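# Load two AA batteries into a remote's battery bay

## Task

Fit both AA batteries into the open battery compartment of the remote control. Each must face the correct polarity direction and be pressed fully home against its spring. Moving the remote is allowed.

## Robot and tools

Robot: two arms, left_arm and right_arm, each with a two-finger gripper. In the scene frame, +z is up, +x points out over the table, and left_arm sits on the +y side. These names do not match image left and right. The origin is at table height, midway between the nominal bases. The real bases are slightly off: left_arm about (-0.006, +0.290, +0.003) m and right_arm about (-0.006, -0.297, +0.007) m, both nearly level. Each gripper's fingers point along its own +z and close along its y. The reported end_effector_position is the spot between the finger pads, just behind the tips.

Frames: hand positions, quaternions (wxyz), velocities and targets are reported in each arm's own base frame. The fixed cameras and the table use the scene frame. Motion offsets are taken along the axes of that arm's current Hand target.

execute_actions(actions, cameras): actions is a list of actions. Each action is up to 15 rows, one per 1/30 s step, and a short action repeats its last row. Every row has 14 numbers in [-1, 1]: dx, dy, dz, rx, ry, rz, opening for left_arm, then the same seven for right_arm. Both arms always need values. The first six numbers of an arm are an offset, not a pose. They are measured from that arm's Hand target at the start of the action, and every row counts from that same start. Scale: 1.0 equals 0.6 m or 180 degrees. rx, ry, rz form one rotation vector. Sending the same offset again moves the arm further. Six zeros re-request the current Hand target. Opening is absolute: +1 is fully open (about 87 mm between pads), +0.5 about 69 mm, 0 about 43 mm, -0.5 about 18 mm, -1 closed. A 0 opening is a real command, so repeat an arm's present opening to leave it unchanged. With an empty actions list the call only reports, and shows all cameras. cameras takes names, ["all"] or [], and an unknown name makes the call invalid.

move(target, speed, blend, opening_speed, blocking, cameras): target is one 14-number row or a list of up to 15 rows, laid out as above. Every row is an offset from the Hand targets at the move's start, not from the row before. The gripper travels in a straight line, rotating the short way round. speed is in m/s, from 0.002 to 2.9, default 0.25. Rotation is capped at twice that number in rad/s. Give one number, or one per target. blend is in metres and rounds the corners between listed targets; 0 means stop at each. opening_speed is per second on the -1 to +1 scale, at least 0.2. A whole move is capped at 10 s. blocking=false returns after about 0.5 s while the motion continues. Paths do not avoid obstacles or the other arm. Faster moves stray more and strike harder. Steer around an arm's own base rather than close past it. The result adds a "move:" line giving the ending: done means at rest within 10 mm and 2 degrees; other endings include off_target, moving, held and fault. limits=paced means the sent pose was clipped, and limits=held means steps were withheld.

wait(seconds 0 to 10) runs the scene with the last commands held. stop() brakes a running move. zoom_image(camera, region [x0,y0,x1,y1], max 504x504 px) enlarges part of the newest image from cam_high, cam_low, cam_left_wrist or cam_right_wrist. finished_scene(scene) ends the current scene, given its number, and cannot be undone. The goal must then hold with no help from the robot.

Results: each arm's pose, its Hand target (the last commanded pose after clipping, which is the base for the next offset), joint positions, velocities and torques, and grip_measured on the same scale as opening. Tool commands lists the current commands. The orientation command is clipped to within 40 degrees of the measured one. A gripper often stops short of its target or sags, more at long reach. Check where it ended up, and send the missing distance as a new offset. Small moves may not happen or may drift sideways. To grip, command an opening about 0.04 below the grip_measured reading at first contact. Readings may be off by about 1 mm.

Joint ranges (rad): waist -2.618 to 3.054, shoulder 0 to 3.142, elbow 0 to 3.142 (straight at 2.901), wrist pitch ±1.571, wrist yaw ±1.571, wrist roll ±2.094.

Avoid these: dropping a battery or the remote, releasing a part while it is moving, and fast impacts or strong pressing. Do not knock anything off the table. Keep the grippers and wrist cameras from touching each other, and do not let one gripper close on the other's fingers. Watch for the bar, plate and rail near the bases, which can rise up to 3 cm above the table. Do not strain a camera cable. An arm blocked by contact keeps pushing until commanded back past it. Holding loads, long reach or pushing at unreachable poses heats motors. MOTOR HOT appears at 75 °C, and a fault at 90 °C folds that arm away for the rest of the scene. Loose objects may get small random nudges.

Cameras: cam_high and cam_low are fixed behind the arms; cam_left_wrist and cam_right_wrist ride on the hands. All are 672x504, and their calibrations are given in the scene frame or the base frame.

Each tool is called after "Call:" as a command line: name --argument value for each argument, lists and objects as JSON in quotes; but a table of rows of numbers goes row by row, as --pt "numbers of a row", without its own name.

## Session

Call:
execute_actions --actions '[]'

Scene clock: 0.00 s.
left_arm: end_effector_position=(+0.2912, -0.1538, +0.2093) grip_measured=+1.000 end_effector_quat_wxyz=(+0.443, -0.105, +0.874, -0.168) | right_arm: end_effector_position=(+0.3536, +0.0634, +0.2265) grip_measured=+0.989 end_effector_quat_wxyz=(+0.493, +0.160, +0.815, +0.260)
Joint positions: left_arm=[-0.543 1.064 0.961 -0.502 -0.248 -0.65 1] | right_arm=[-0.022 1.087 0.867 -0.186 -0.289 0.557 0.995]
Joint velocities: within noise
Joint torques (N m): no reading
Heat: left arm: 42 °C; right arm: 41 °C.
Hand target: left_arm +0.2938, -0.1553, +0.2174; +0.451, -0.106, +0.869, -0.175 | right_arm +0.3562, +0.0639, +0.2356; +0.503, +0.155, +0.808, +0.262
Tool commands: left_gripper/opening=+1.0 right_gripper/opening=+1.0

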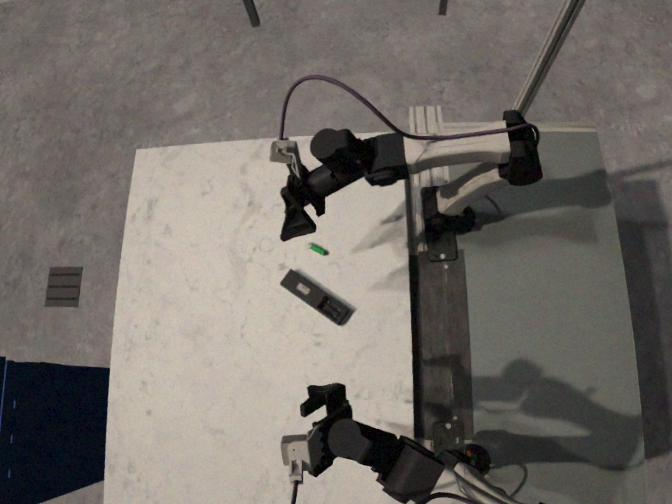

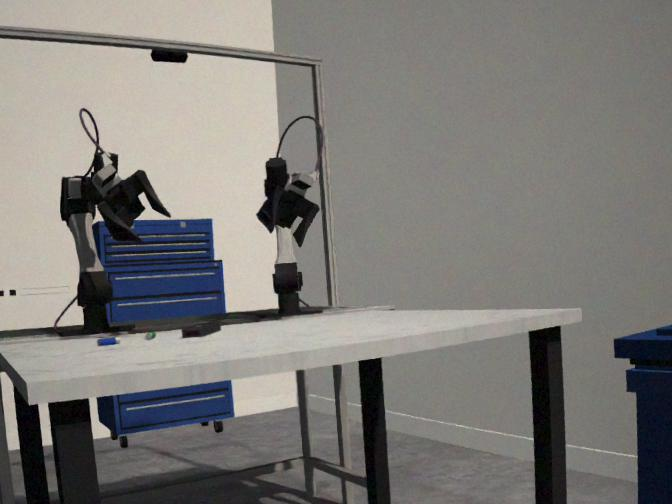

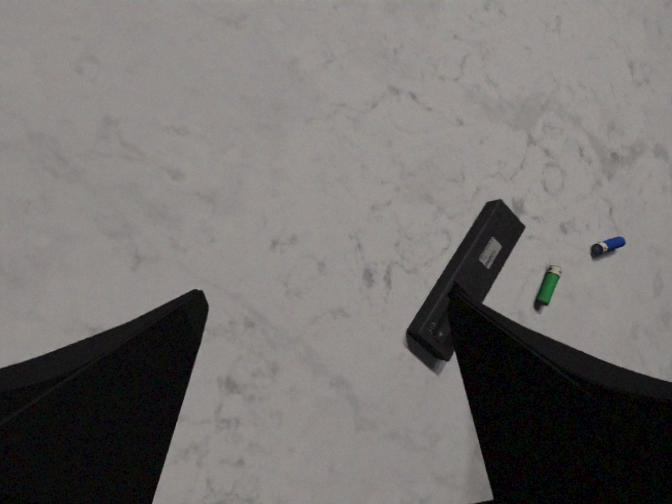

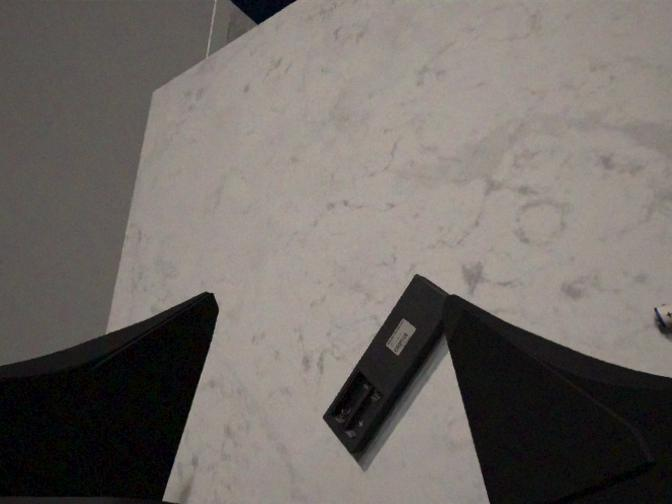

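Call:
zoom_image --camera "cam_high" --region '[260, 220, 380, 340]'

Call:
zoom_image --camera "cam_right_wrist" --region '[300, 260, 460, 480]'

Call:
zoom_image --camera "cam_left_wrist" --region '[400, 180, 640, 380]'

Scaled by 4.200 from the camera's 672x504 image, which has a finer 960x720 frame.

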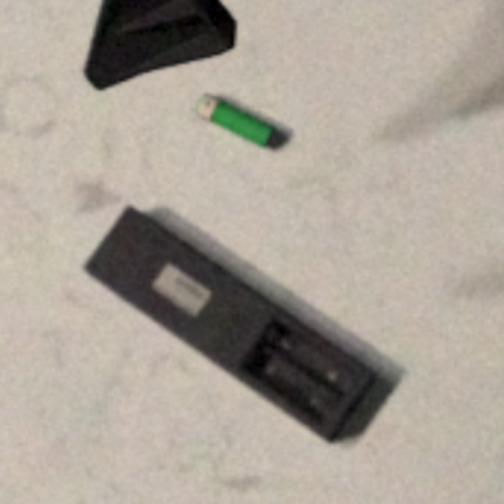

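Scaled by 2.291 from the camera's 672x504 image, which has a finer 960x720 frame.

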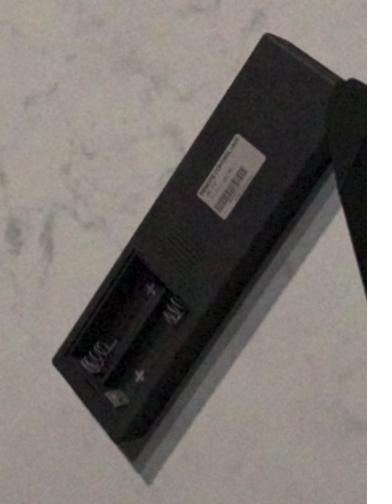

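Scaled by 2.100 from the camera's 672x504 image, which has a finer 960x720 frame.

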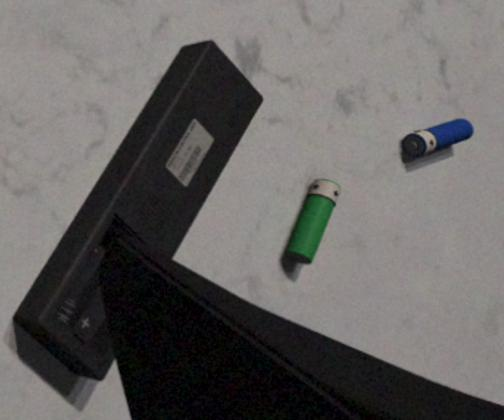

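Call:
move --target '[0,0,0,0,0,0,1,0.186,0.0633,-0.1593,0.1099,0.0683,-0.164,1]' --speed 0.25 --cameras '["all"]'

Scene clock: 50.03 s.
left_arm: end_effector_position=(+0.2912, -0.1538, +0.2093) grip_measured=+1.000 end_effector_quat_wxyz=(+0.443, -0.105, +0.874, -0.168) | right_arm: end_effector_position=(+0.2165, +0.1223, +0.1998) grip_measured=+0.989 end_effector_quat_wxyz=(+0.420, -0.011, +0.908, -0.008)
Joint positions: left_arm=[-0.543 1.064 0.961 -0.502 -0.248 -0.65 1] | right_arm=[0.848 1.001 1.034 -0.945 0.613 0.608 0.995]
Joint torques (N m): left_arm=[0.03 -2.09 8.91 1.66 -0.02 -0.03] | right_arm=[0.21 -1.24 8.35 1.35 0.46 0.24]
Heat: left arm: 45 °C; right arm: 46 °C.
Hand target: left_arm +0.2938, -0.1553, +0.2174; +0.451, -0.106, +0.869, -0.175 | right_arm +0.2206, +0.1267, +0.2099; +0.432, +0.000, +0.902, +0.000
Off the commanded pose: left_arm 0.009 m, 1 deg | right_arm 0.012 m, 2 deg.
move: off_target (right_arm)
camera_calibration:
cam_right_wrist: T_world_to_cam=[[0.0322259, -0.999141, 0.0260428, 0.106133], [-0.999437, -0.0324559, -0.00845784, 0.244483], [0.00929582, -0.0257556, -0.999625, 0.346574], [0, 0, 0, 1]] pos_world=[0.237703, 0.122903, 0.345747]

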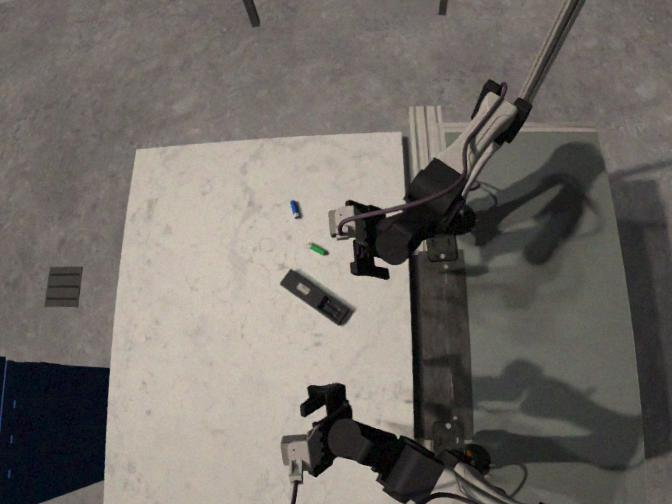

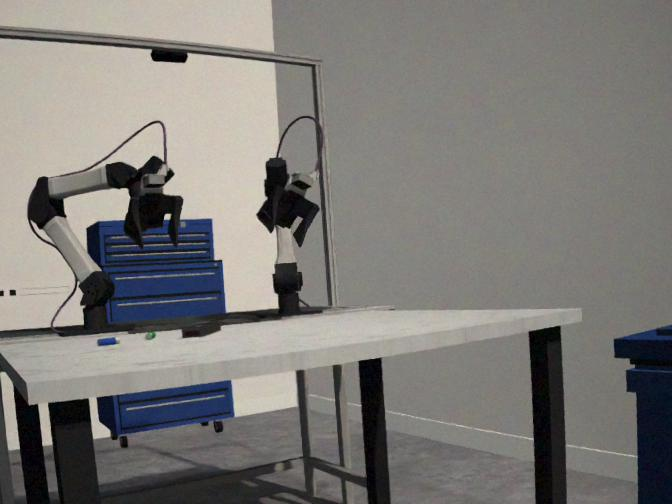

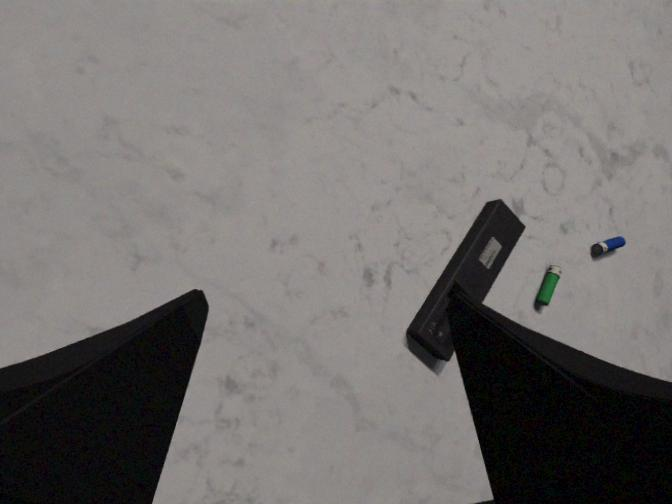

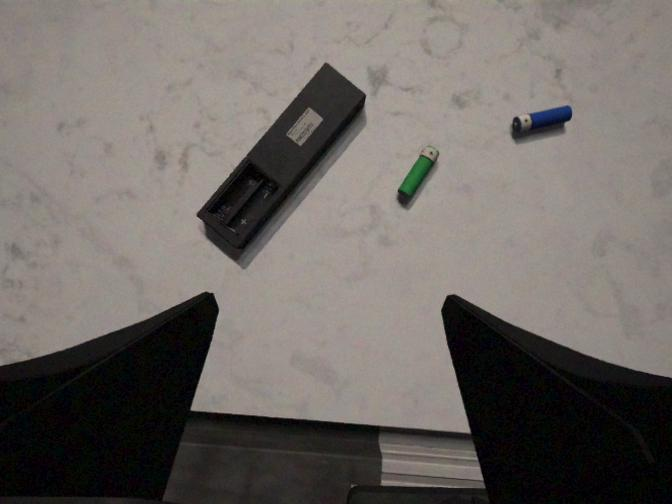

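Call:
zoom_image --camera "cam_right_wrist" --region '[180, 50, 380, 260]'

Call:
zoom_image --camera "cam_right_wrist" --region '[380, 80, 600, 220]'

Call:
zoom_image --camera "cam_low" --region '[60, 310, 260, 360]'

Scaled by 2.400 from the camera's 672x504 image, which has a finer 960x720 frame.

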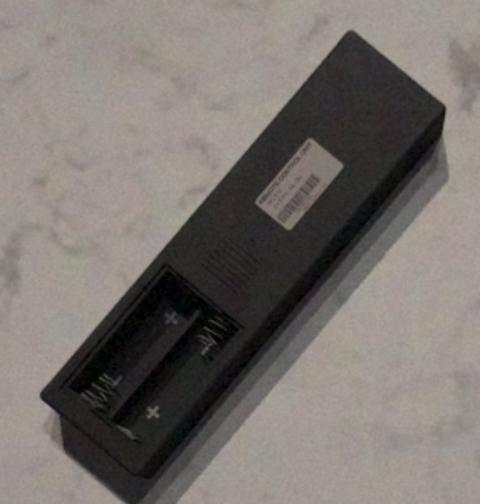

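Scaled by 2.291 from the camera's 672x504 image, which has a finer 960x720 frame.

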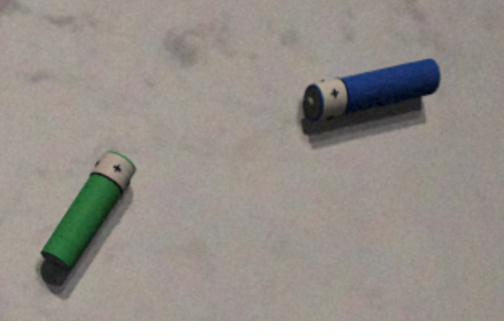

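Scaled by 2.520 from the camera's 672x504 image, which has a finer 960x720 frame.

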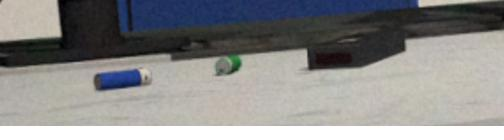

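Call:
zoom_image --camera "cam_right_wrist" --region '[0, 270, 672, 504]'

Call:
zoom_image --camera "cam_low" --region '[60, 100, 340, 340]'

Region (0, 270, 672, 504) is 672x234 pixels. A region can be at most 504 by 504 pixels.

Scaled by 1.800 from the camera's 672x504 image, which has a finer 960x720 frame.

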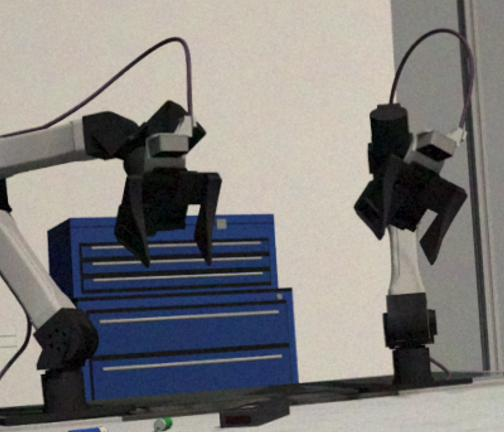

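Call:
move --target '[0,0,0,0,0,0,1,-0.026,0.0572,0.1917,0.1058,0.2828,0.1919,1]' --speed 0.25 --cameras '["all"]'

Scene clock: 103.10 s.
left_arm: end_effector_position=(+0.2912, -0.1538, +0.2093) grip_measured=+1.000 end_effector_quat_wxyz=(+0.443, -0.105, +0.874, -0.168) | right_arm: end_effector_position=(+0.3145, +0.1576, +0.1445) grip_measured=+0.989 end_effector_quat_wxyz=(-0.019, +0.316, +0.948, -0.030)
Joint positions: left_arm=[-0.543 1.064 0.961 -0.502 -0.248 -0.65 1] | right_arm=[0.374 2.045 1.981 -1.573 0.022 1.018 0.995]
Joint torques (N m): left_arm=[-0.01 -2.11 8.92 1.65 -0.02 -0.02] | right_arm=[-0.51 -9.37 7.51 0.31 -0.04 0.22]
Heat: left arm: 46 °C; right arm: 44 °C.
Hand target: left_arm +0.2938, -0.1553, +0.2174; +0.451, -0.106, +0.869, -0.175 | right_arm +0.3199, +0.1611, +0.1499; -0.015, +0.326, +0.945, -0.018
Off the commanded pose: left_arm 0.009 m, 1 deg | right_arm 0.008 m, 2 deg.
joint sent to its limit (right arm) — joint 4 (wrist pitch), lower limit. The joint targets still meet the commanded pose.
move: done
camera_calibration:
cam_right_wrist: T_world_to_cam=[[-0.587166, -0.807623, 0.0545995, 0.300136], [-0.493899, 0.410886, 0.766313, 0.00228715], [-0.641326, 0.422987, -0.640143, 0.373222], [0, 0, 0, 1]] pos_world=[0.416716, 0.0835894, 0.220775]

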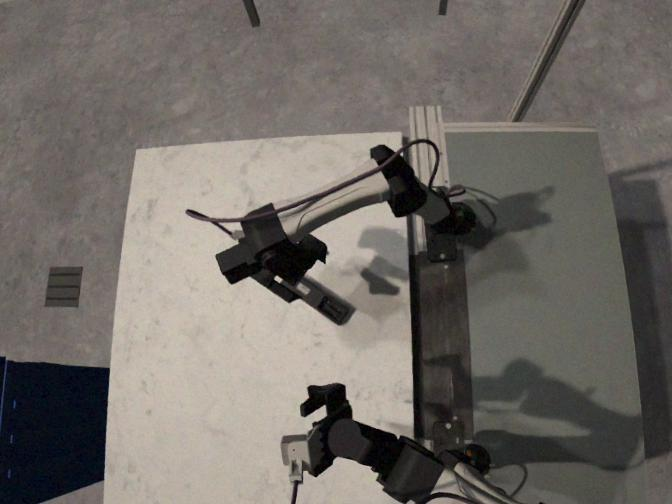

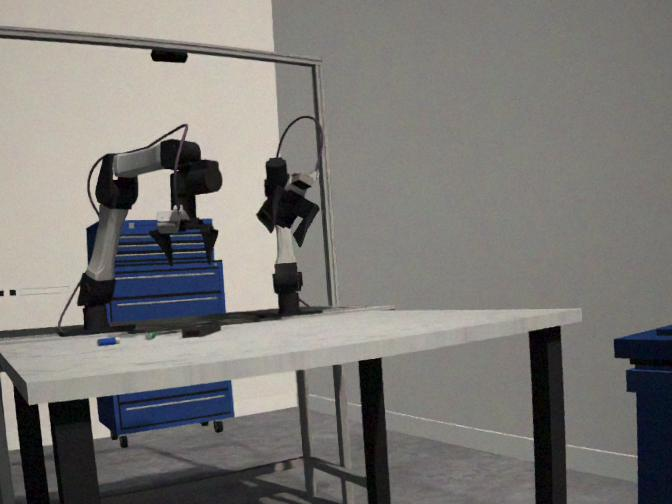

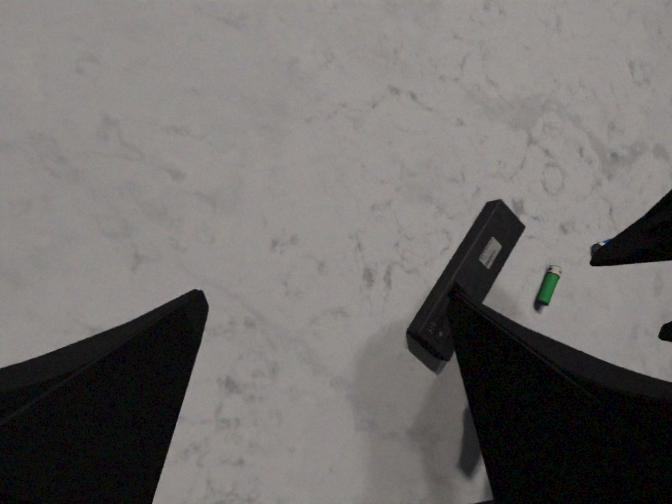

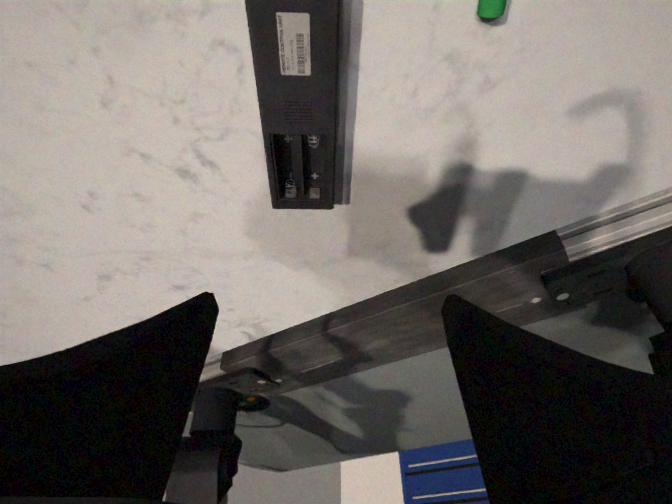

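Call:
move --target '[0,0,0,0,0,0,1,0,0.03,0.18,0,0,0.009,1]' --speed 0.15 --cameras '["all"]'

Scene clock: 118.77 s.
left_arm: end_effector_position=(+0.2912, -0.1538, +0.2093) grip_measured=+1.000 end_effector_quat_wxyz=(+0.443, -0.105, +0.874, -0.168) | right_arm: end_effector_position=(+0.3237, +0.1652, +0.0407) grip_measured=+0.989 end_effector_quat_wxyz=(-0.019, +0.335, +0.941, -0.030)
Joint positions: left_arm=[-0.543 1.064 0.961 -0.502 -0.248 -0.65 1] | right_arm=[0.381 2.096 1.644 -1.187 0.019 1.066 0.995]
Joint torques (N m): left_arm=[-0.01 -2.1 8.92 1.66 -0.02 -0.03] | right_arm=[0.47 -10.11 5.26 0.45 -0.02 0.21]
Heat: left arm: 46 °C; right arm: 44 °C.
Hand target: left_arm +0.2938, -0.1553, +0.2174; +0.451, -0.106, +0.869, -0.175 | right_arm +0.3267, +0.1724, +0.0412; -0.014, +0.339, +0.940, -0.019
Off the commanded pose: left_arm 0.009 m, 1 deg | right_arm 0.008 m, 1 deg.
move: done
camera_calibration:
cam_right_wrist: T_world_to_cam=[[-0.619918, -0.782698, 0.0555503, 0.323793], [-0.476399, 0.431683, 0.765959, 0.0740992], [-0.623495, 0.448368, -0.640484, 0.299493], [0, 0, 0, 1]] pos_world=[0.422758, 0.0871617, 0.117077]

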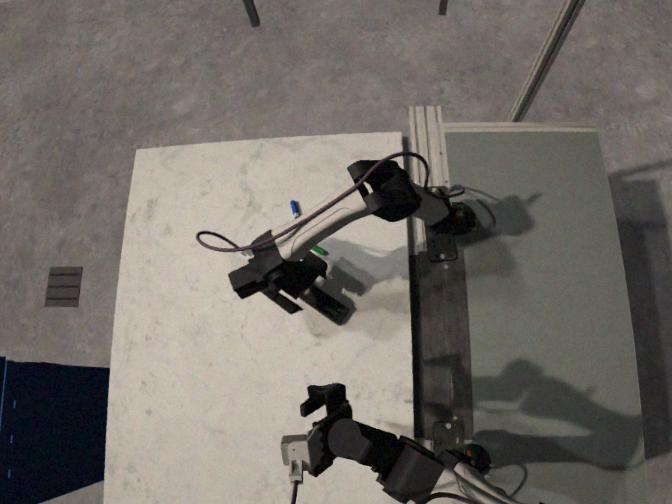

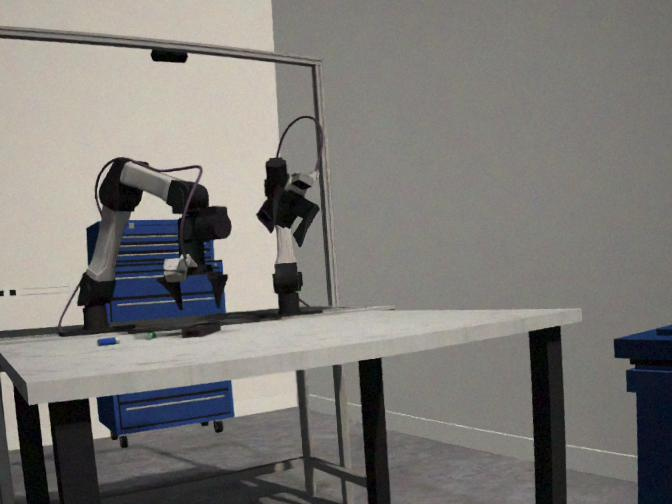

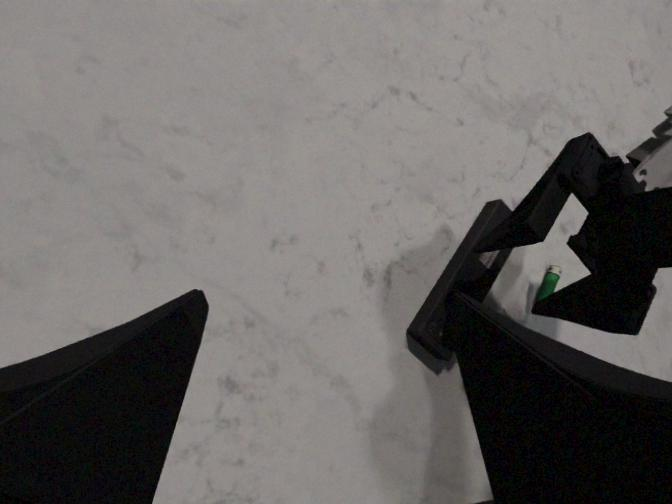

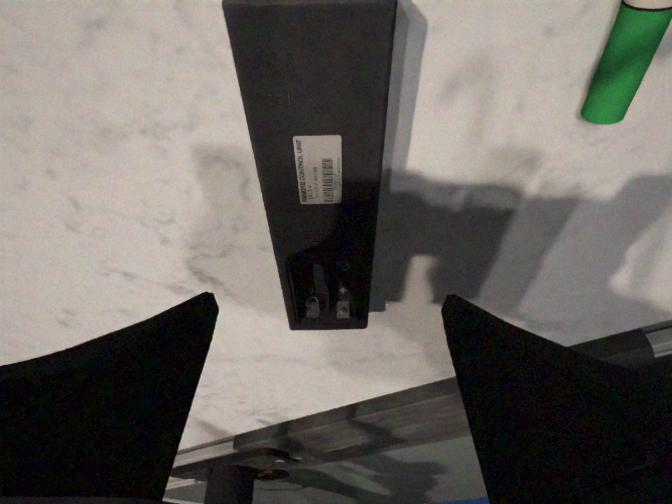

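Call:
move --target '[0,0,0,0,0,0,1,0,0.006,0.075,0,0,-0.005,1]' --speed 0.1 --cameras '["cam_left_wrist","cam_right_wrist"]'

Scene clock: 130.30 s.
left_arm: end_effector_position=(+0.2912, -0.1538, +0.2093) grip_measured=+1.000 end_effector_quat_wxyz=(+0.443, -0.105, +0.874, -0.168) | right_arm: end_effector_position=(+0.3245, +0.1673, -0.0038) grip_measured=+0.989 end_effector_quat_wxyz=(-0.019, +0.333, +0.942, -0.029)
Joint positions: left_arm=[-0.543 1.064 0.961 -0.502 -0.248 -0.65 1] | right_arm=[0.385 2.151 1.546 -1.033 0.019 1.066 0.995]
Joint torques (N m): left_arm=[0.02 -2.06 8.91 1.67 -0.02 -0.02] | right_arm=[0.42 -10.13 5.37 0.5 0.04 0.05]
Heat: left arm: 46 °C; right arm: 44 °C.
Hand target: left_arm +0.2938, -0.1553, +0.2174; +0.451, -0.106, +0.869, -0.175 | right_arm +0.3272, +0.1741, -0.0039; -0.015, +0.332, +0.943, -0.019
Off the commanded pose: left_arm 0.009 m, 1 deg | right_arm 0.007 m, 1 deg.
move: done
camera_calibration:
cam_right_wrist: T_world_to_cam=[[-0.616733, -0.785318, 0.0540014, 0.327827], [-0.47921, 0.428992, 0.765718, 0.109125], [-0.624498, 0.446366, -0.640906, 0.271238], [0, 0, 0, 1]] pos_world=[0.423863, 0.0895639, 0.0725761]
Images, in order (width x height): cam_left_wrist 672x504, cam_right_wrist 672x504.

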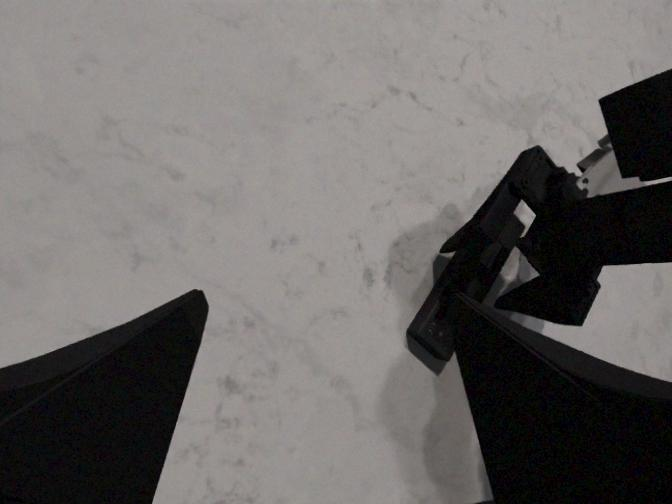

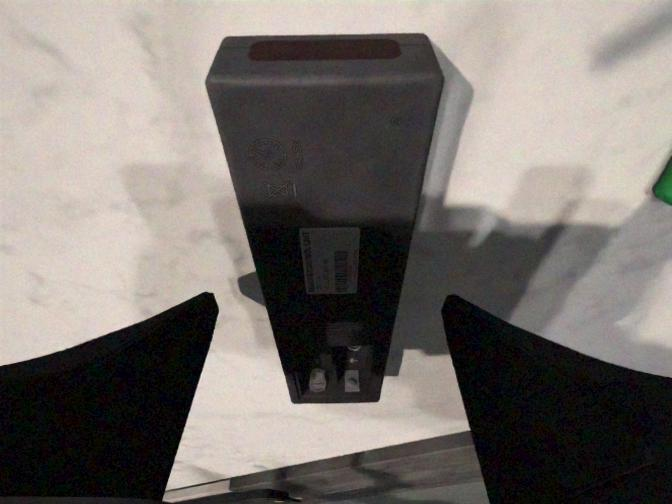

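Call:
move --pt "0 0 0 0 0 0 1 0 0.0 0.01 0 0 0 1" --pt "0 0 0 0 0 0 1 0 0.0 0.01 0 0 0 0.06" --speed 0.1 --opening_speed 0.6 --cameras '["cam_right_wrist"]'

Scene clock: 136.53 s.
left_arm: end_effector_position=(+0.2912, -0.1538, +0.2093) grip_measured=+1.000 end_effector_quat_wxyz=(+0.443, -0.105, +0.874, -0.168) | right_arm: end_effector_position=(+0.3257, +0.1677, -0.0078) grip_measured=+0.071 end_effector_quat_wxyz=(-0.016, +0.333, +0.942, -0.027)
Joint positions: left_arm=[-0.543 1.064 0.961 -0.502 -0.248 -0.65 1] | right_arm=[0.385 2.154 1.535 -1.011 0.019 1.066 0.536]
Joint torques (N m): left_arm=[0.03 -2.11 8.94 1.66 -0.02 -0.02] | right_arm=[0.23 -9.88 4.9 0.46 0.02 0.09]
Heat: left arm: 46 °C; right arm: 44 °C.
Hand target: left_arm +0.2938, -0.1553, +0.2174; +0.451, -0.106, +0.869, -0.175 | right_arm +0.3270, +0.1740, -0.0099; -0.015, +0.332, +0.943, -0.019
Off the commanded pose: left_arm 0.009 m, 1 deg | right_arm 0.007 m, 1 deg.
move: done
camera_calibration:
cam_right_wrist: T_world_to_cam=[[-0.617045, -0.785498, 0.0474246, 0.329221], [-0.484578, 0.42676, 0.763584, 0.114588], [-0.620032, 0.448184, -0.643965, 0.267386], [0, 0, 0, 1]] pos_world=[0.424459, 0.0898623, 0.0690766]
Images, in order (width x height): cam_right_wrist 672x504.

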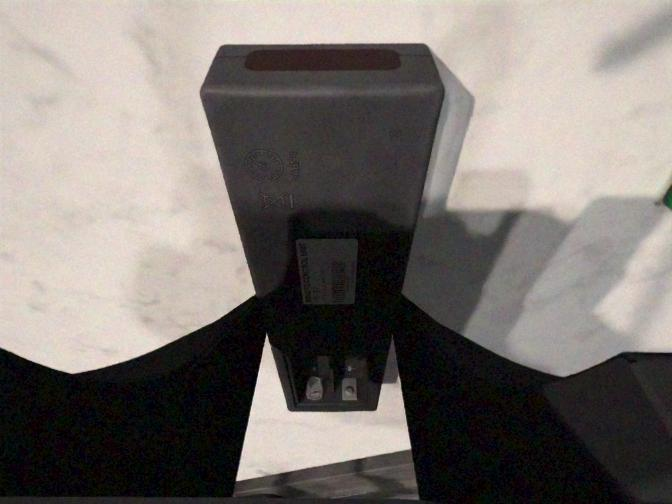

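Call:
move --pt "0 0 0 0 0 0 1 0 0.0 0.0 0 0 0 0.03" --pt "0 0 0 0 0 0 1 0 0.0 -0.025 0 0 0 0.03" --speed 0.08 --opening_speed 0.5 --cameras '["cam_left_wrist","cam_right_wrist","cam_low"]'

Scene clock: 148.10 s.
left_arm: end_effector_position=(+0.2912, -0.1538, +0.2093) grip_measured=+1.000 end_effector_quat_wxyz=(+0.443, -0.105, +0.874, -0.168) | right_arm: end_effector_position=(+0.3202, +0.1655, -0.0061) grip_measured=+0.071 end_effector_quat_wxyz=(-0.025, +0.333, +0.942, -0.035)
Joint positions: left_arm=[-0.543 1.064 0.961 -0.502 -0.248 -0.65 1] | right_arm=[0.385 2.154 1.538 -1.039 0.019 1.066 0.536]
Joint torques (N m): left_arm=[0.02 -2.11 8.92 1.66 -0.02 -0.02] | right_arm=[0.53 -11.55 7.35 0.21 0.03 0.09]
Heat: left arm: 46 °C; right arm: 43 °C.
Hand target: left_arm +0.2938, -0.1553, +0.2174; +0.451, -0.106, +0.869, -0.175 | right_arm +0.3275, +0.1743, +0.0051; -0.015, +0.332, +0.943, -0.019
Off the commanded pose: left_arm 0.009 m, 1 deg | right_arm 0.016 m, 2 deg.
move: off_target (right_arm)
camera_calibration:
cam_right_wrist: T_world_to_cam=[[-0.615746, -0.784896, 0.0692446, 0.323658], [-0.466653, 0.434069, 0.770597, 0.104691], [-0.634895, 0.442179, -0.63355, 0.271898], [0, 0, 0, 1]] pos_world=[0.420772, 0.0883677, 0.0691746]
Images, in order (width x height): cam_low 672x504, cam_left_wrist 672x504, cam_right_wrist 672x504.

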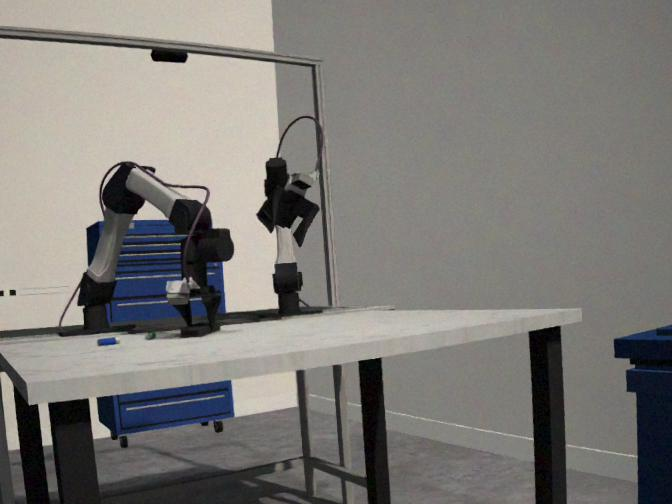

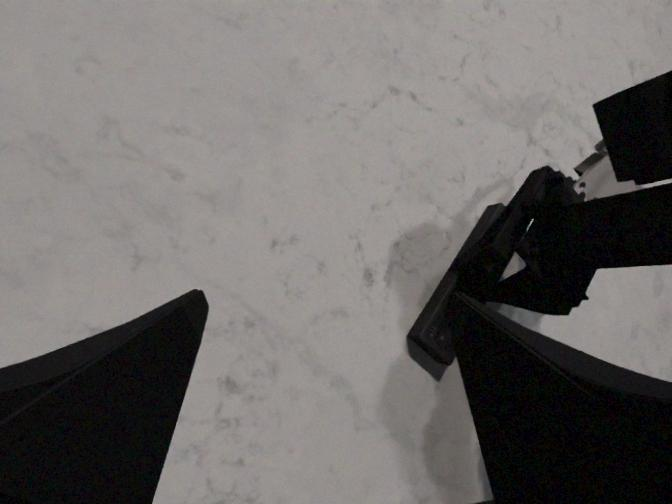

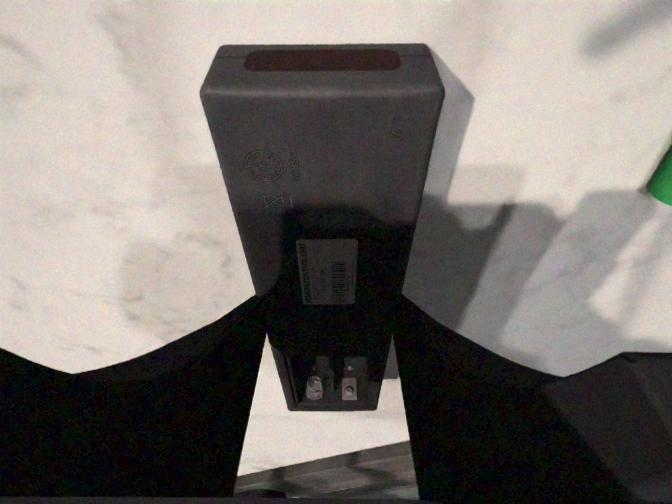

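Call:
move --target '[0,0,0,0,0,0,1,0,0.0,-0.025,0,0,0,0.02]' --speed 0.08 --cameras '["cam_left_wrist","cam_right_wrist","cam_low"]'

Scene clock: 152.13 s.
left_arm: end_effector_position=(+0.2912, -0.1538, +0.2093) grip_measured=+1.000 end_effector_quat_wxyz=(+0.443, -0.105, +0.874, -0.168) | right_arm: end_effector_position=(+0.3187, +0.1649, +0.0034) grip_measured=+0.071 end_effector_quat_wxyz=(-0.033, +0.333, +0.942, -0.041)
Joint positions: left_arm=[-0.543 1.064 0.961 -0.502 -0.248 -0.65 1] | right_arm=[0.385 2.154 1.575 -1.096 0.019 1.066 0.536]
Joint torques (N m): left_arm=[-0.02 -2.1 8.96 1.67 -0.03 -0.03] | right_arm=[0.61 -13.09 7.38 0.21 0 0.11]
Heat: left arm: 46 °C; right arm: 43 °C.
Hand target: left_arm +0.2938, -0.1553, +0.2174; +0.451, -0.106, +0.869, -0.175 | right_arm +0.3282, +0.1747, +0.0200; -0.015, +0.332, +0.943, -0.018
Off the commanded pose: left_arm 0.009 m, 1 deg | right_arm 0.022 m, 3 deg.
move: off_target (right_arm)
camera_calibration:
cam_right_wrist: T_world_to_cam=[[-0.614294, -0.784335, 0.0863788, 0.320913], [-0.452468, 0.439812, 0.775782, 0.0914529], [-0.646464, 0.437475, -0.62506, 0.281638], [0, 0, 0, 1]] pos_world=[0.420583, 0.0882719, 0.0773728]
Images, in order (width x height): cam_low 672x504, cam_left_wrist 672x504, cam_right_wrist 672x504.

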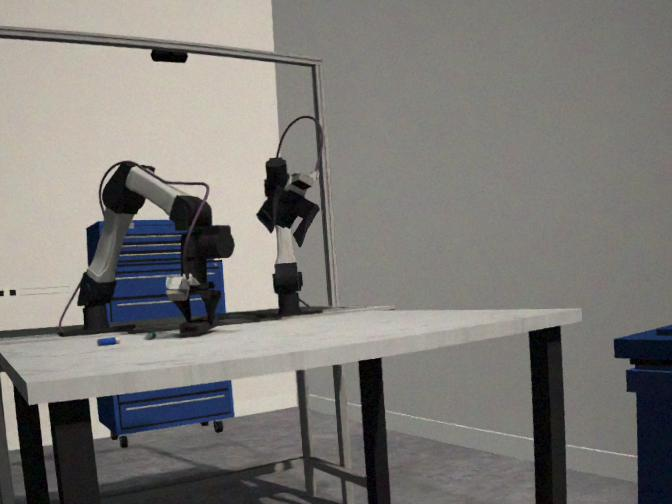

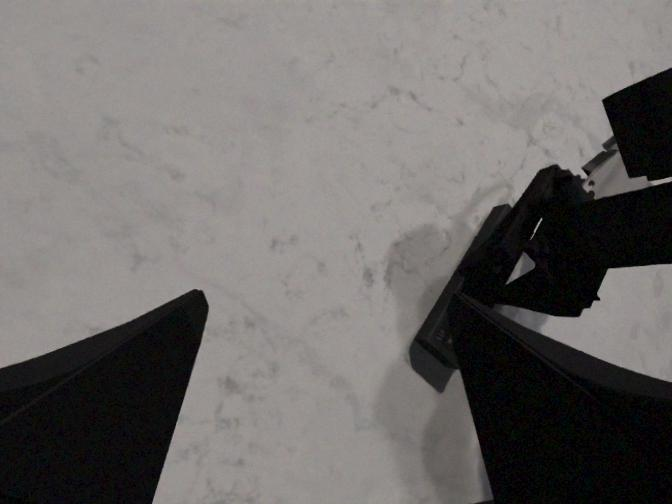

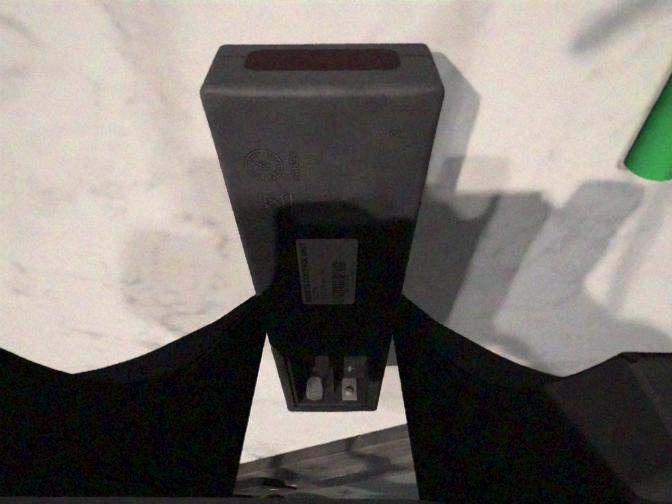

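Call:
move --pt "0 0 0 0 0 0 1 0.0 0.0 -0.025 0 0 0 0.02" --pt "0 0 0 0 0 0 1 0.0587 0.017 -0.03 0 0 -0.44 0.02" --speed 0.15 --blend '[0.005,0]' --cameras '["cam_left_wrist","cam_right_wrist","cam_low"]'

Scene clock: 164.20 s.
left_arm: end_effector_position=(+0.2912, -0.1538, +0.2093) grip_measured=+1.000 end_effector_quat_wxyz=(+0.443, -0.105, +0.874, -0.168) | right_arm: end_effector_position=(+0.3030, +0.1971, +0.0327) grip_measured=+0.071 end_effector_quat_wxyz=(-0.034, -0.335, +0.941, -0.015)
Joint positions: left_arm=[-0.543 1.064 0.961 -0.502 -0.248 -0.65 1] | right_arm=[0.593 2.193 1.755 -1.206 0.012 -0.091 0.536]
Joint torques (N m): left_arm=[0.03 -2.07 8.94 1.67 -0.02 -0.03] | right_arm=[0.24 -10.62 7.62 0.31 -0.12 -0.17]
Heat: left arm: 46 °C; right arm: 45 °C.
Hand target: left_arm +0.2938, -0.1553, +0.2174; +0.451, -0.106, +0.869, -0.175 | right_arm +0.3078, +0.2052, +0.0382; -0.023, -0.345, +0.938, -0.005
Off the commanded pose: left_arm 0.009 m, 1 deg | right_arm 0.011 m, 2 deg.
move: off_target (right_arm)
camera_calibration:
cam_right_wrist: T_world_to_cam=[[0.641935, -0.766707, -0.00899049, -0.0469341], [-0.452542, -0.38831, 0.802758, 0.209893], [-0.618971, -0.51125, -0.596237, 0.453449], [0, 0, 0, 1]] pos_world=[0.405786, 0.277344, 0.101447]
Images, in order (width x height): cam_low 672x504, cam_left_wrist 672x504, cam_right_wrist 672x504.

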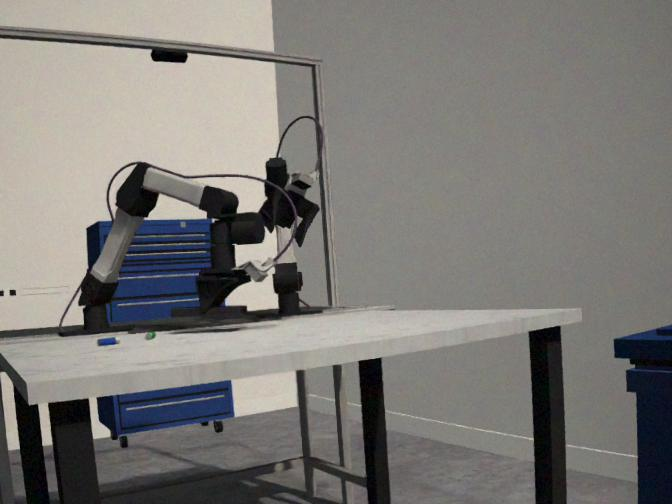

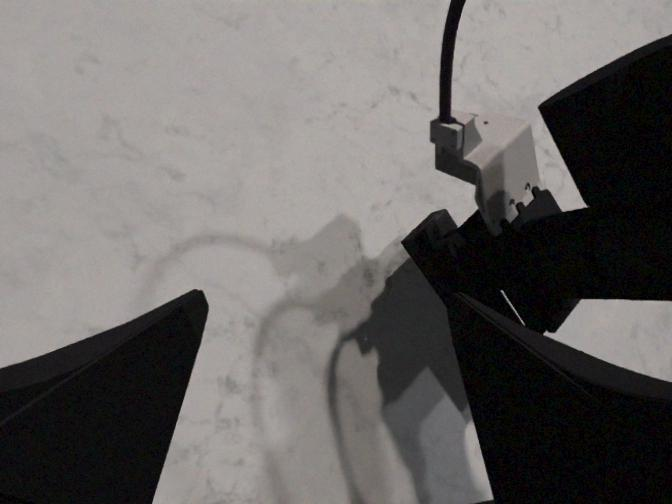

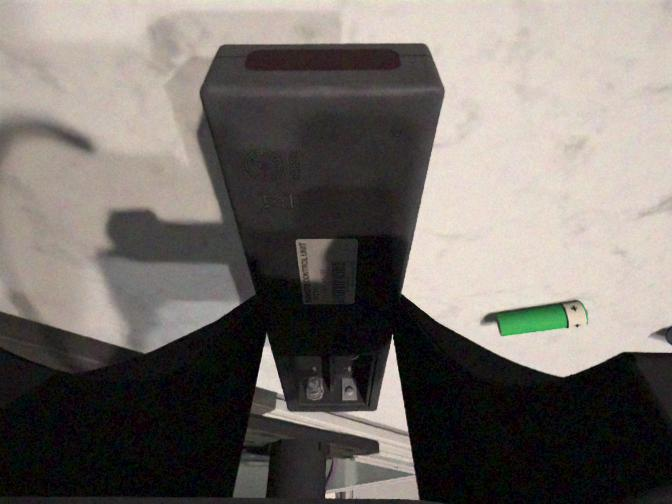

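Call:
move --target '[-0.106,0.2005,-0.15,0,0,0,1,0.0,0.0,0.0,0,0,-0.445,0.02]' --speed 0.15 --cameras '["all"]'

Scene clock: 179.83 s.
left_arm: end_effector_position=(+0.2498, -0.0061, +0.2533) grip_measured=+1.000 end_effector_quat_wxyz=(+0.440, -0.115, +0.873, -0.176) | right_arm: end_effector_position=(+0.3043, +0.1968, +0.0253) grip_measured=+0.071 end_effector_quat_wxyz=(+0.048, +0.862, -0.505, -0.015)
Joint positions: left_arm=[0.327 0.889 1.09 -0.869 0.472 -0.166 1] | right_arm=[0.69 2.087 1.564 -1.149 0.006 -1.391 0.536]
Joint torques (N m): left_arm=[0.57 0.44 10.18 1.55 0.37 0.13] | right_arm=[0.35 -13.37 5.34 0.37 -0.11 -0.17]
Heat: left arm: 46 °C; right arm: 46 °C.
Hand target: left_arm +0.2531, -0.0046, +0.2649; +0.451, -0.106, +0.869, -0.175 | right_arm +0.3078, +0.2052, +0.0381; +0.021, +0.868, -0.496, -0.011
Off the commanded pose: left_arm 0.012 m, 2 deg | right_arm 0.016 m, 3 deg.
move: off_target (left_arm, right_arm)
camera_calibration:
cam_left_wrist: T_world_to_cam=[[0.0588794, -0.909354, 0.411835, -0.126205], [-0.996974, -0.0745398, -0.0220523, 0.272055], [0.0507515, -0.409291, -0.910991, 0.356659], [0, 0, 0, 1]] pos_world=[0.260562, 0.0514915, 0.382888]
cam_right_wrist: T_world_to_cam=[[0.860798, 0.49658, -0.111515, -0.360704], [0.392936, -0.509179, 0.765727, -0.0162953], [0.323464, -0.702954, -0.633424, 0.201583], [0, 0, 0, 1]] pos_world=[0.251691, 0.312525, 0.0999413]

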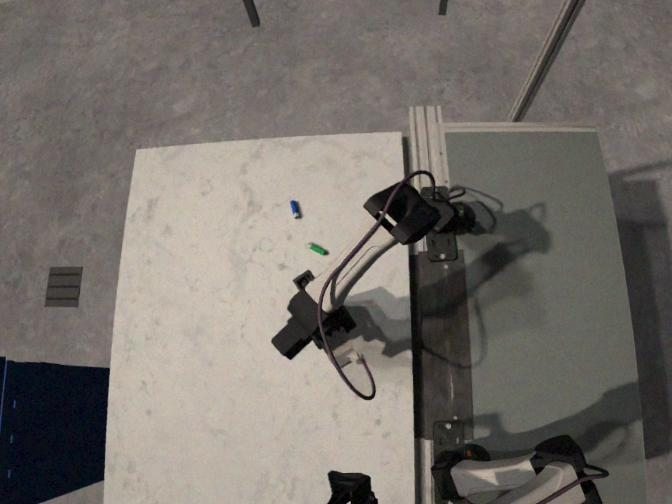

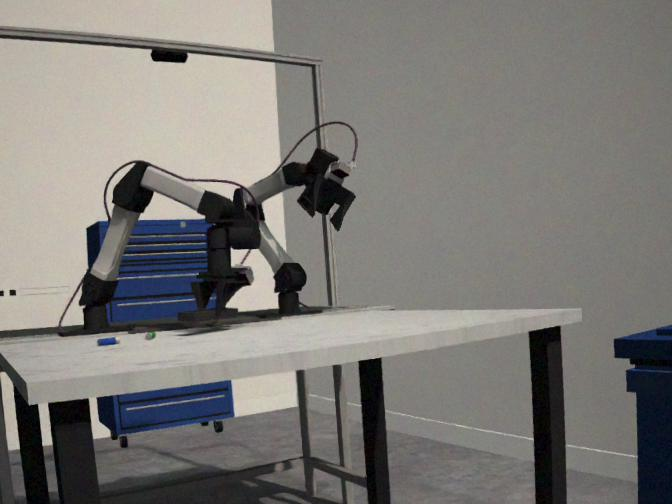

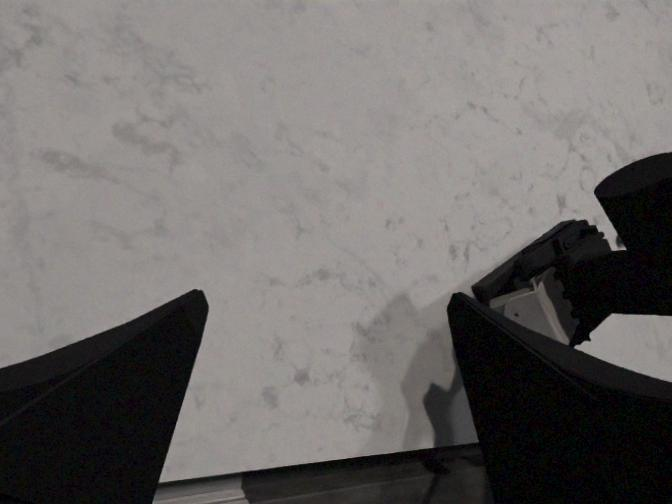

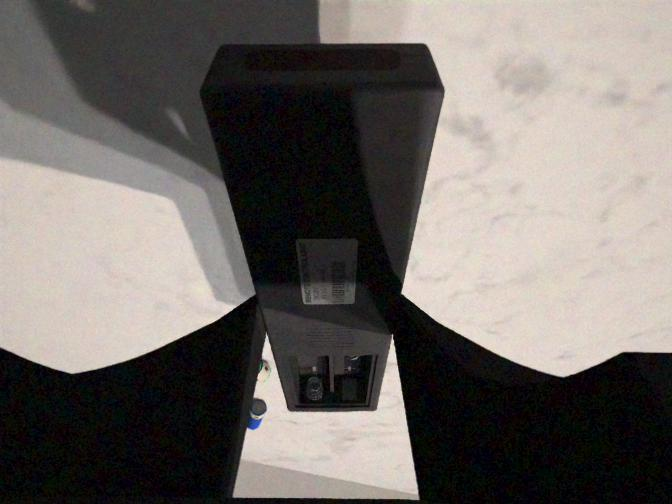

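Call:
move --target '[0,0,0,0,0,0,1,0.0,0.0,0.037,0.0125,-0.0103,0,0.02]' --speed 0.06 --cameras '["cam_low","cam_right_wrist"]'

Call:
zoom_image --camera "cam_low" --region '[80, 250, 330, 350]'

Scene clock: 187.87 s.
left_arm: end_effector_position=(+0.2497, -0.0061, +0.2533) grip_measured=+1.000 end_effector_quat_wxyz=(+0.439, -0.114, +0.873, -0.176) | right_arm: end_effector_position=(+0.2999, +0.1986, +0.0024) grip_measured=+0.071 end_effector_quat_wxyz=(+0.026, +0.865, -0.501, -0.020)
Joint positions: left_arm=[0.327 0.889 1.09 -0.87 0.473 -0.166 1] | right_arm=[0.69 2.068 1.447 -1.011 -0.019 -1.402 0.536]
Joint torques (N m): left_arm=[0.55 0.44 10.19 1.51 0.35 0.11] | right_arm=[-0.83 -13.53 5.2 0.44 -0.07 -0.22]
Heat: left arm: 46 °C; right arm: 46 °C.
Hand target: left_arm +0.2531, -0.0046, +0.2649; +0.451, -0.106, +0.869, -0.174 | right_arm +0.3069, +0.2046, +0.0159; -0.004, +0.868, -0.496, -0.015
Off the commanded pose: left_arm 0.012 m, 2 deg | right_arm 0.016 m, 3 deg.
move: off_target (left_arm, right_arm)
camera_calibration:
cam_right_wrist: T_world_to_cam=[[0.857603, 0.508594, -0.0764743, -0.361902], [0.386662, -0.539536, 0.747926, 0.0117849], [0.33913, -0.670993, -0.659362, 0.178815], [0, 0, 0, 1]] pos_world=[0.24517, 0.310403, 0.0814133]
Images, in order (width x height): cam_low 672x504, cam_right_wrist 672x504.

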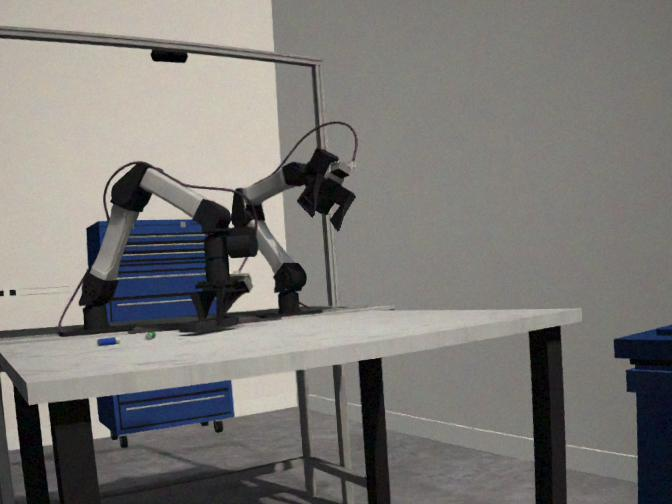

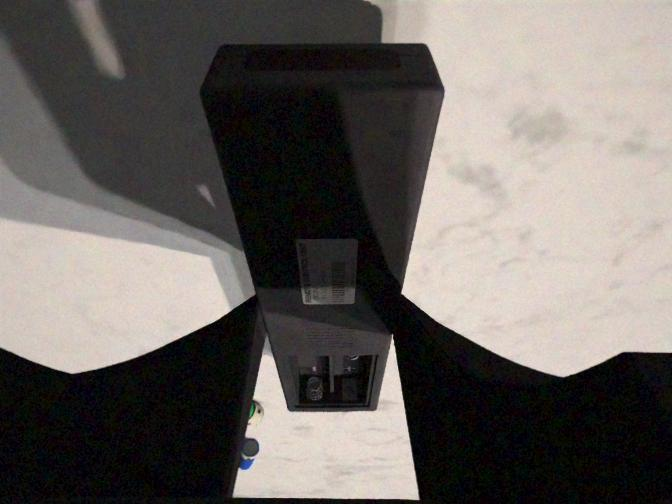

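Scaled by 2.016 from the camera's 672x504 image, which has a finer 960x720 frame.

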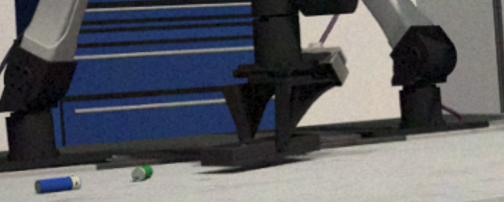

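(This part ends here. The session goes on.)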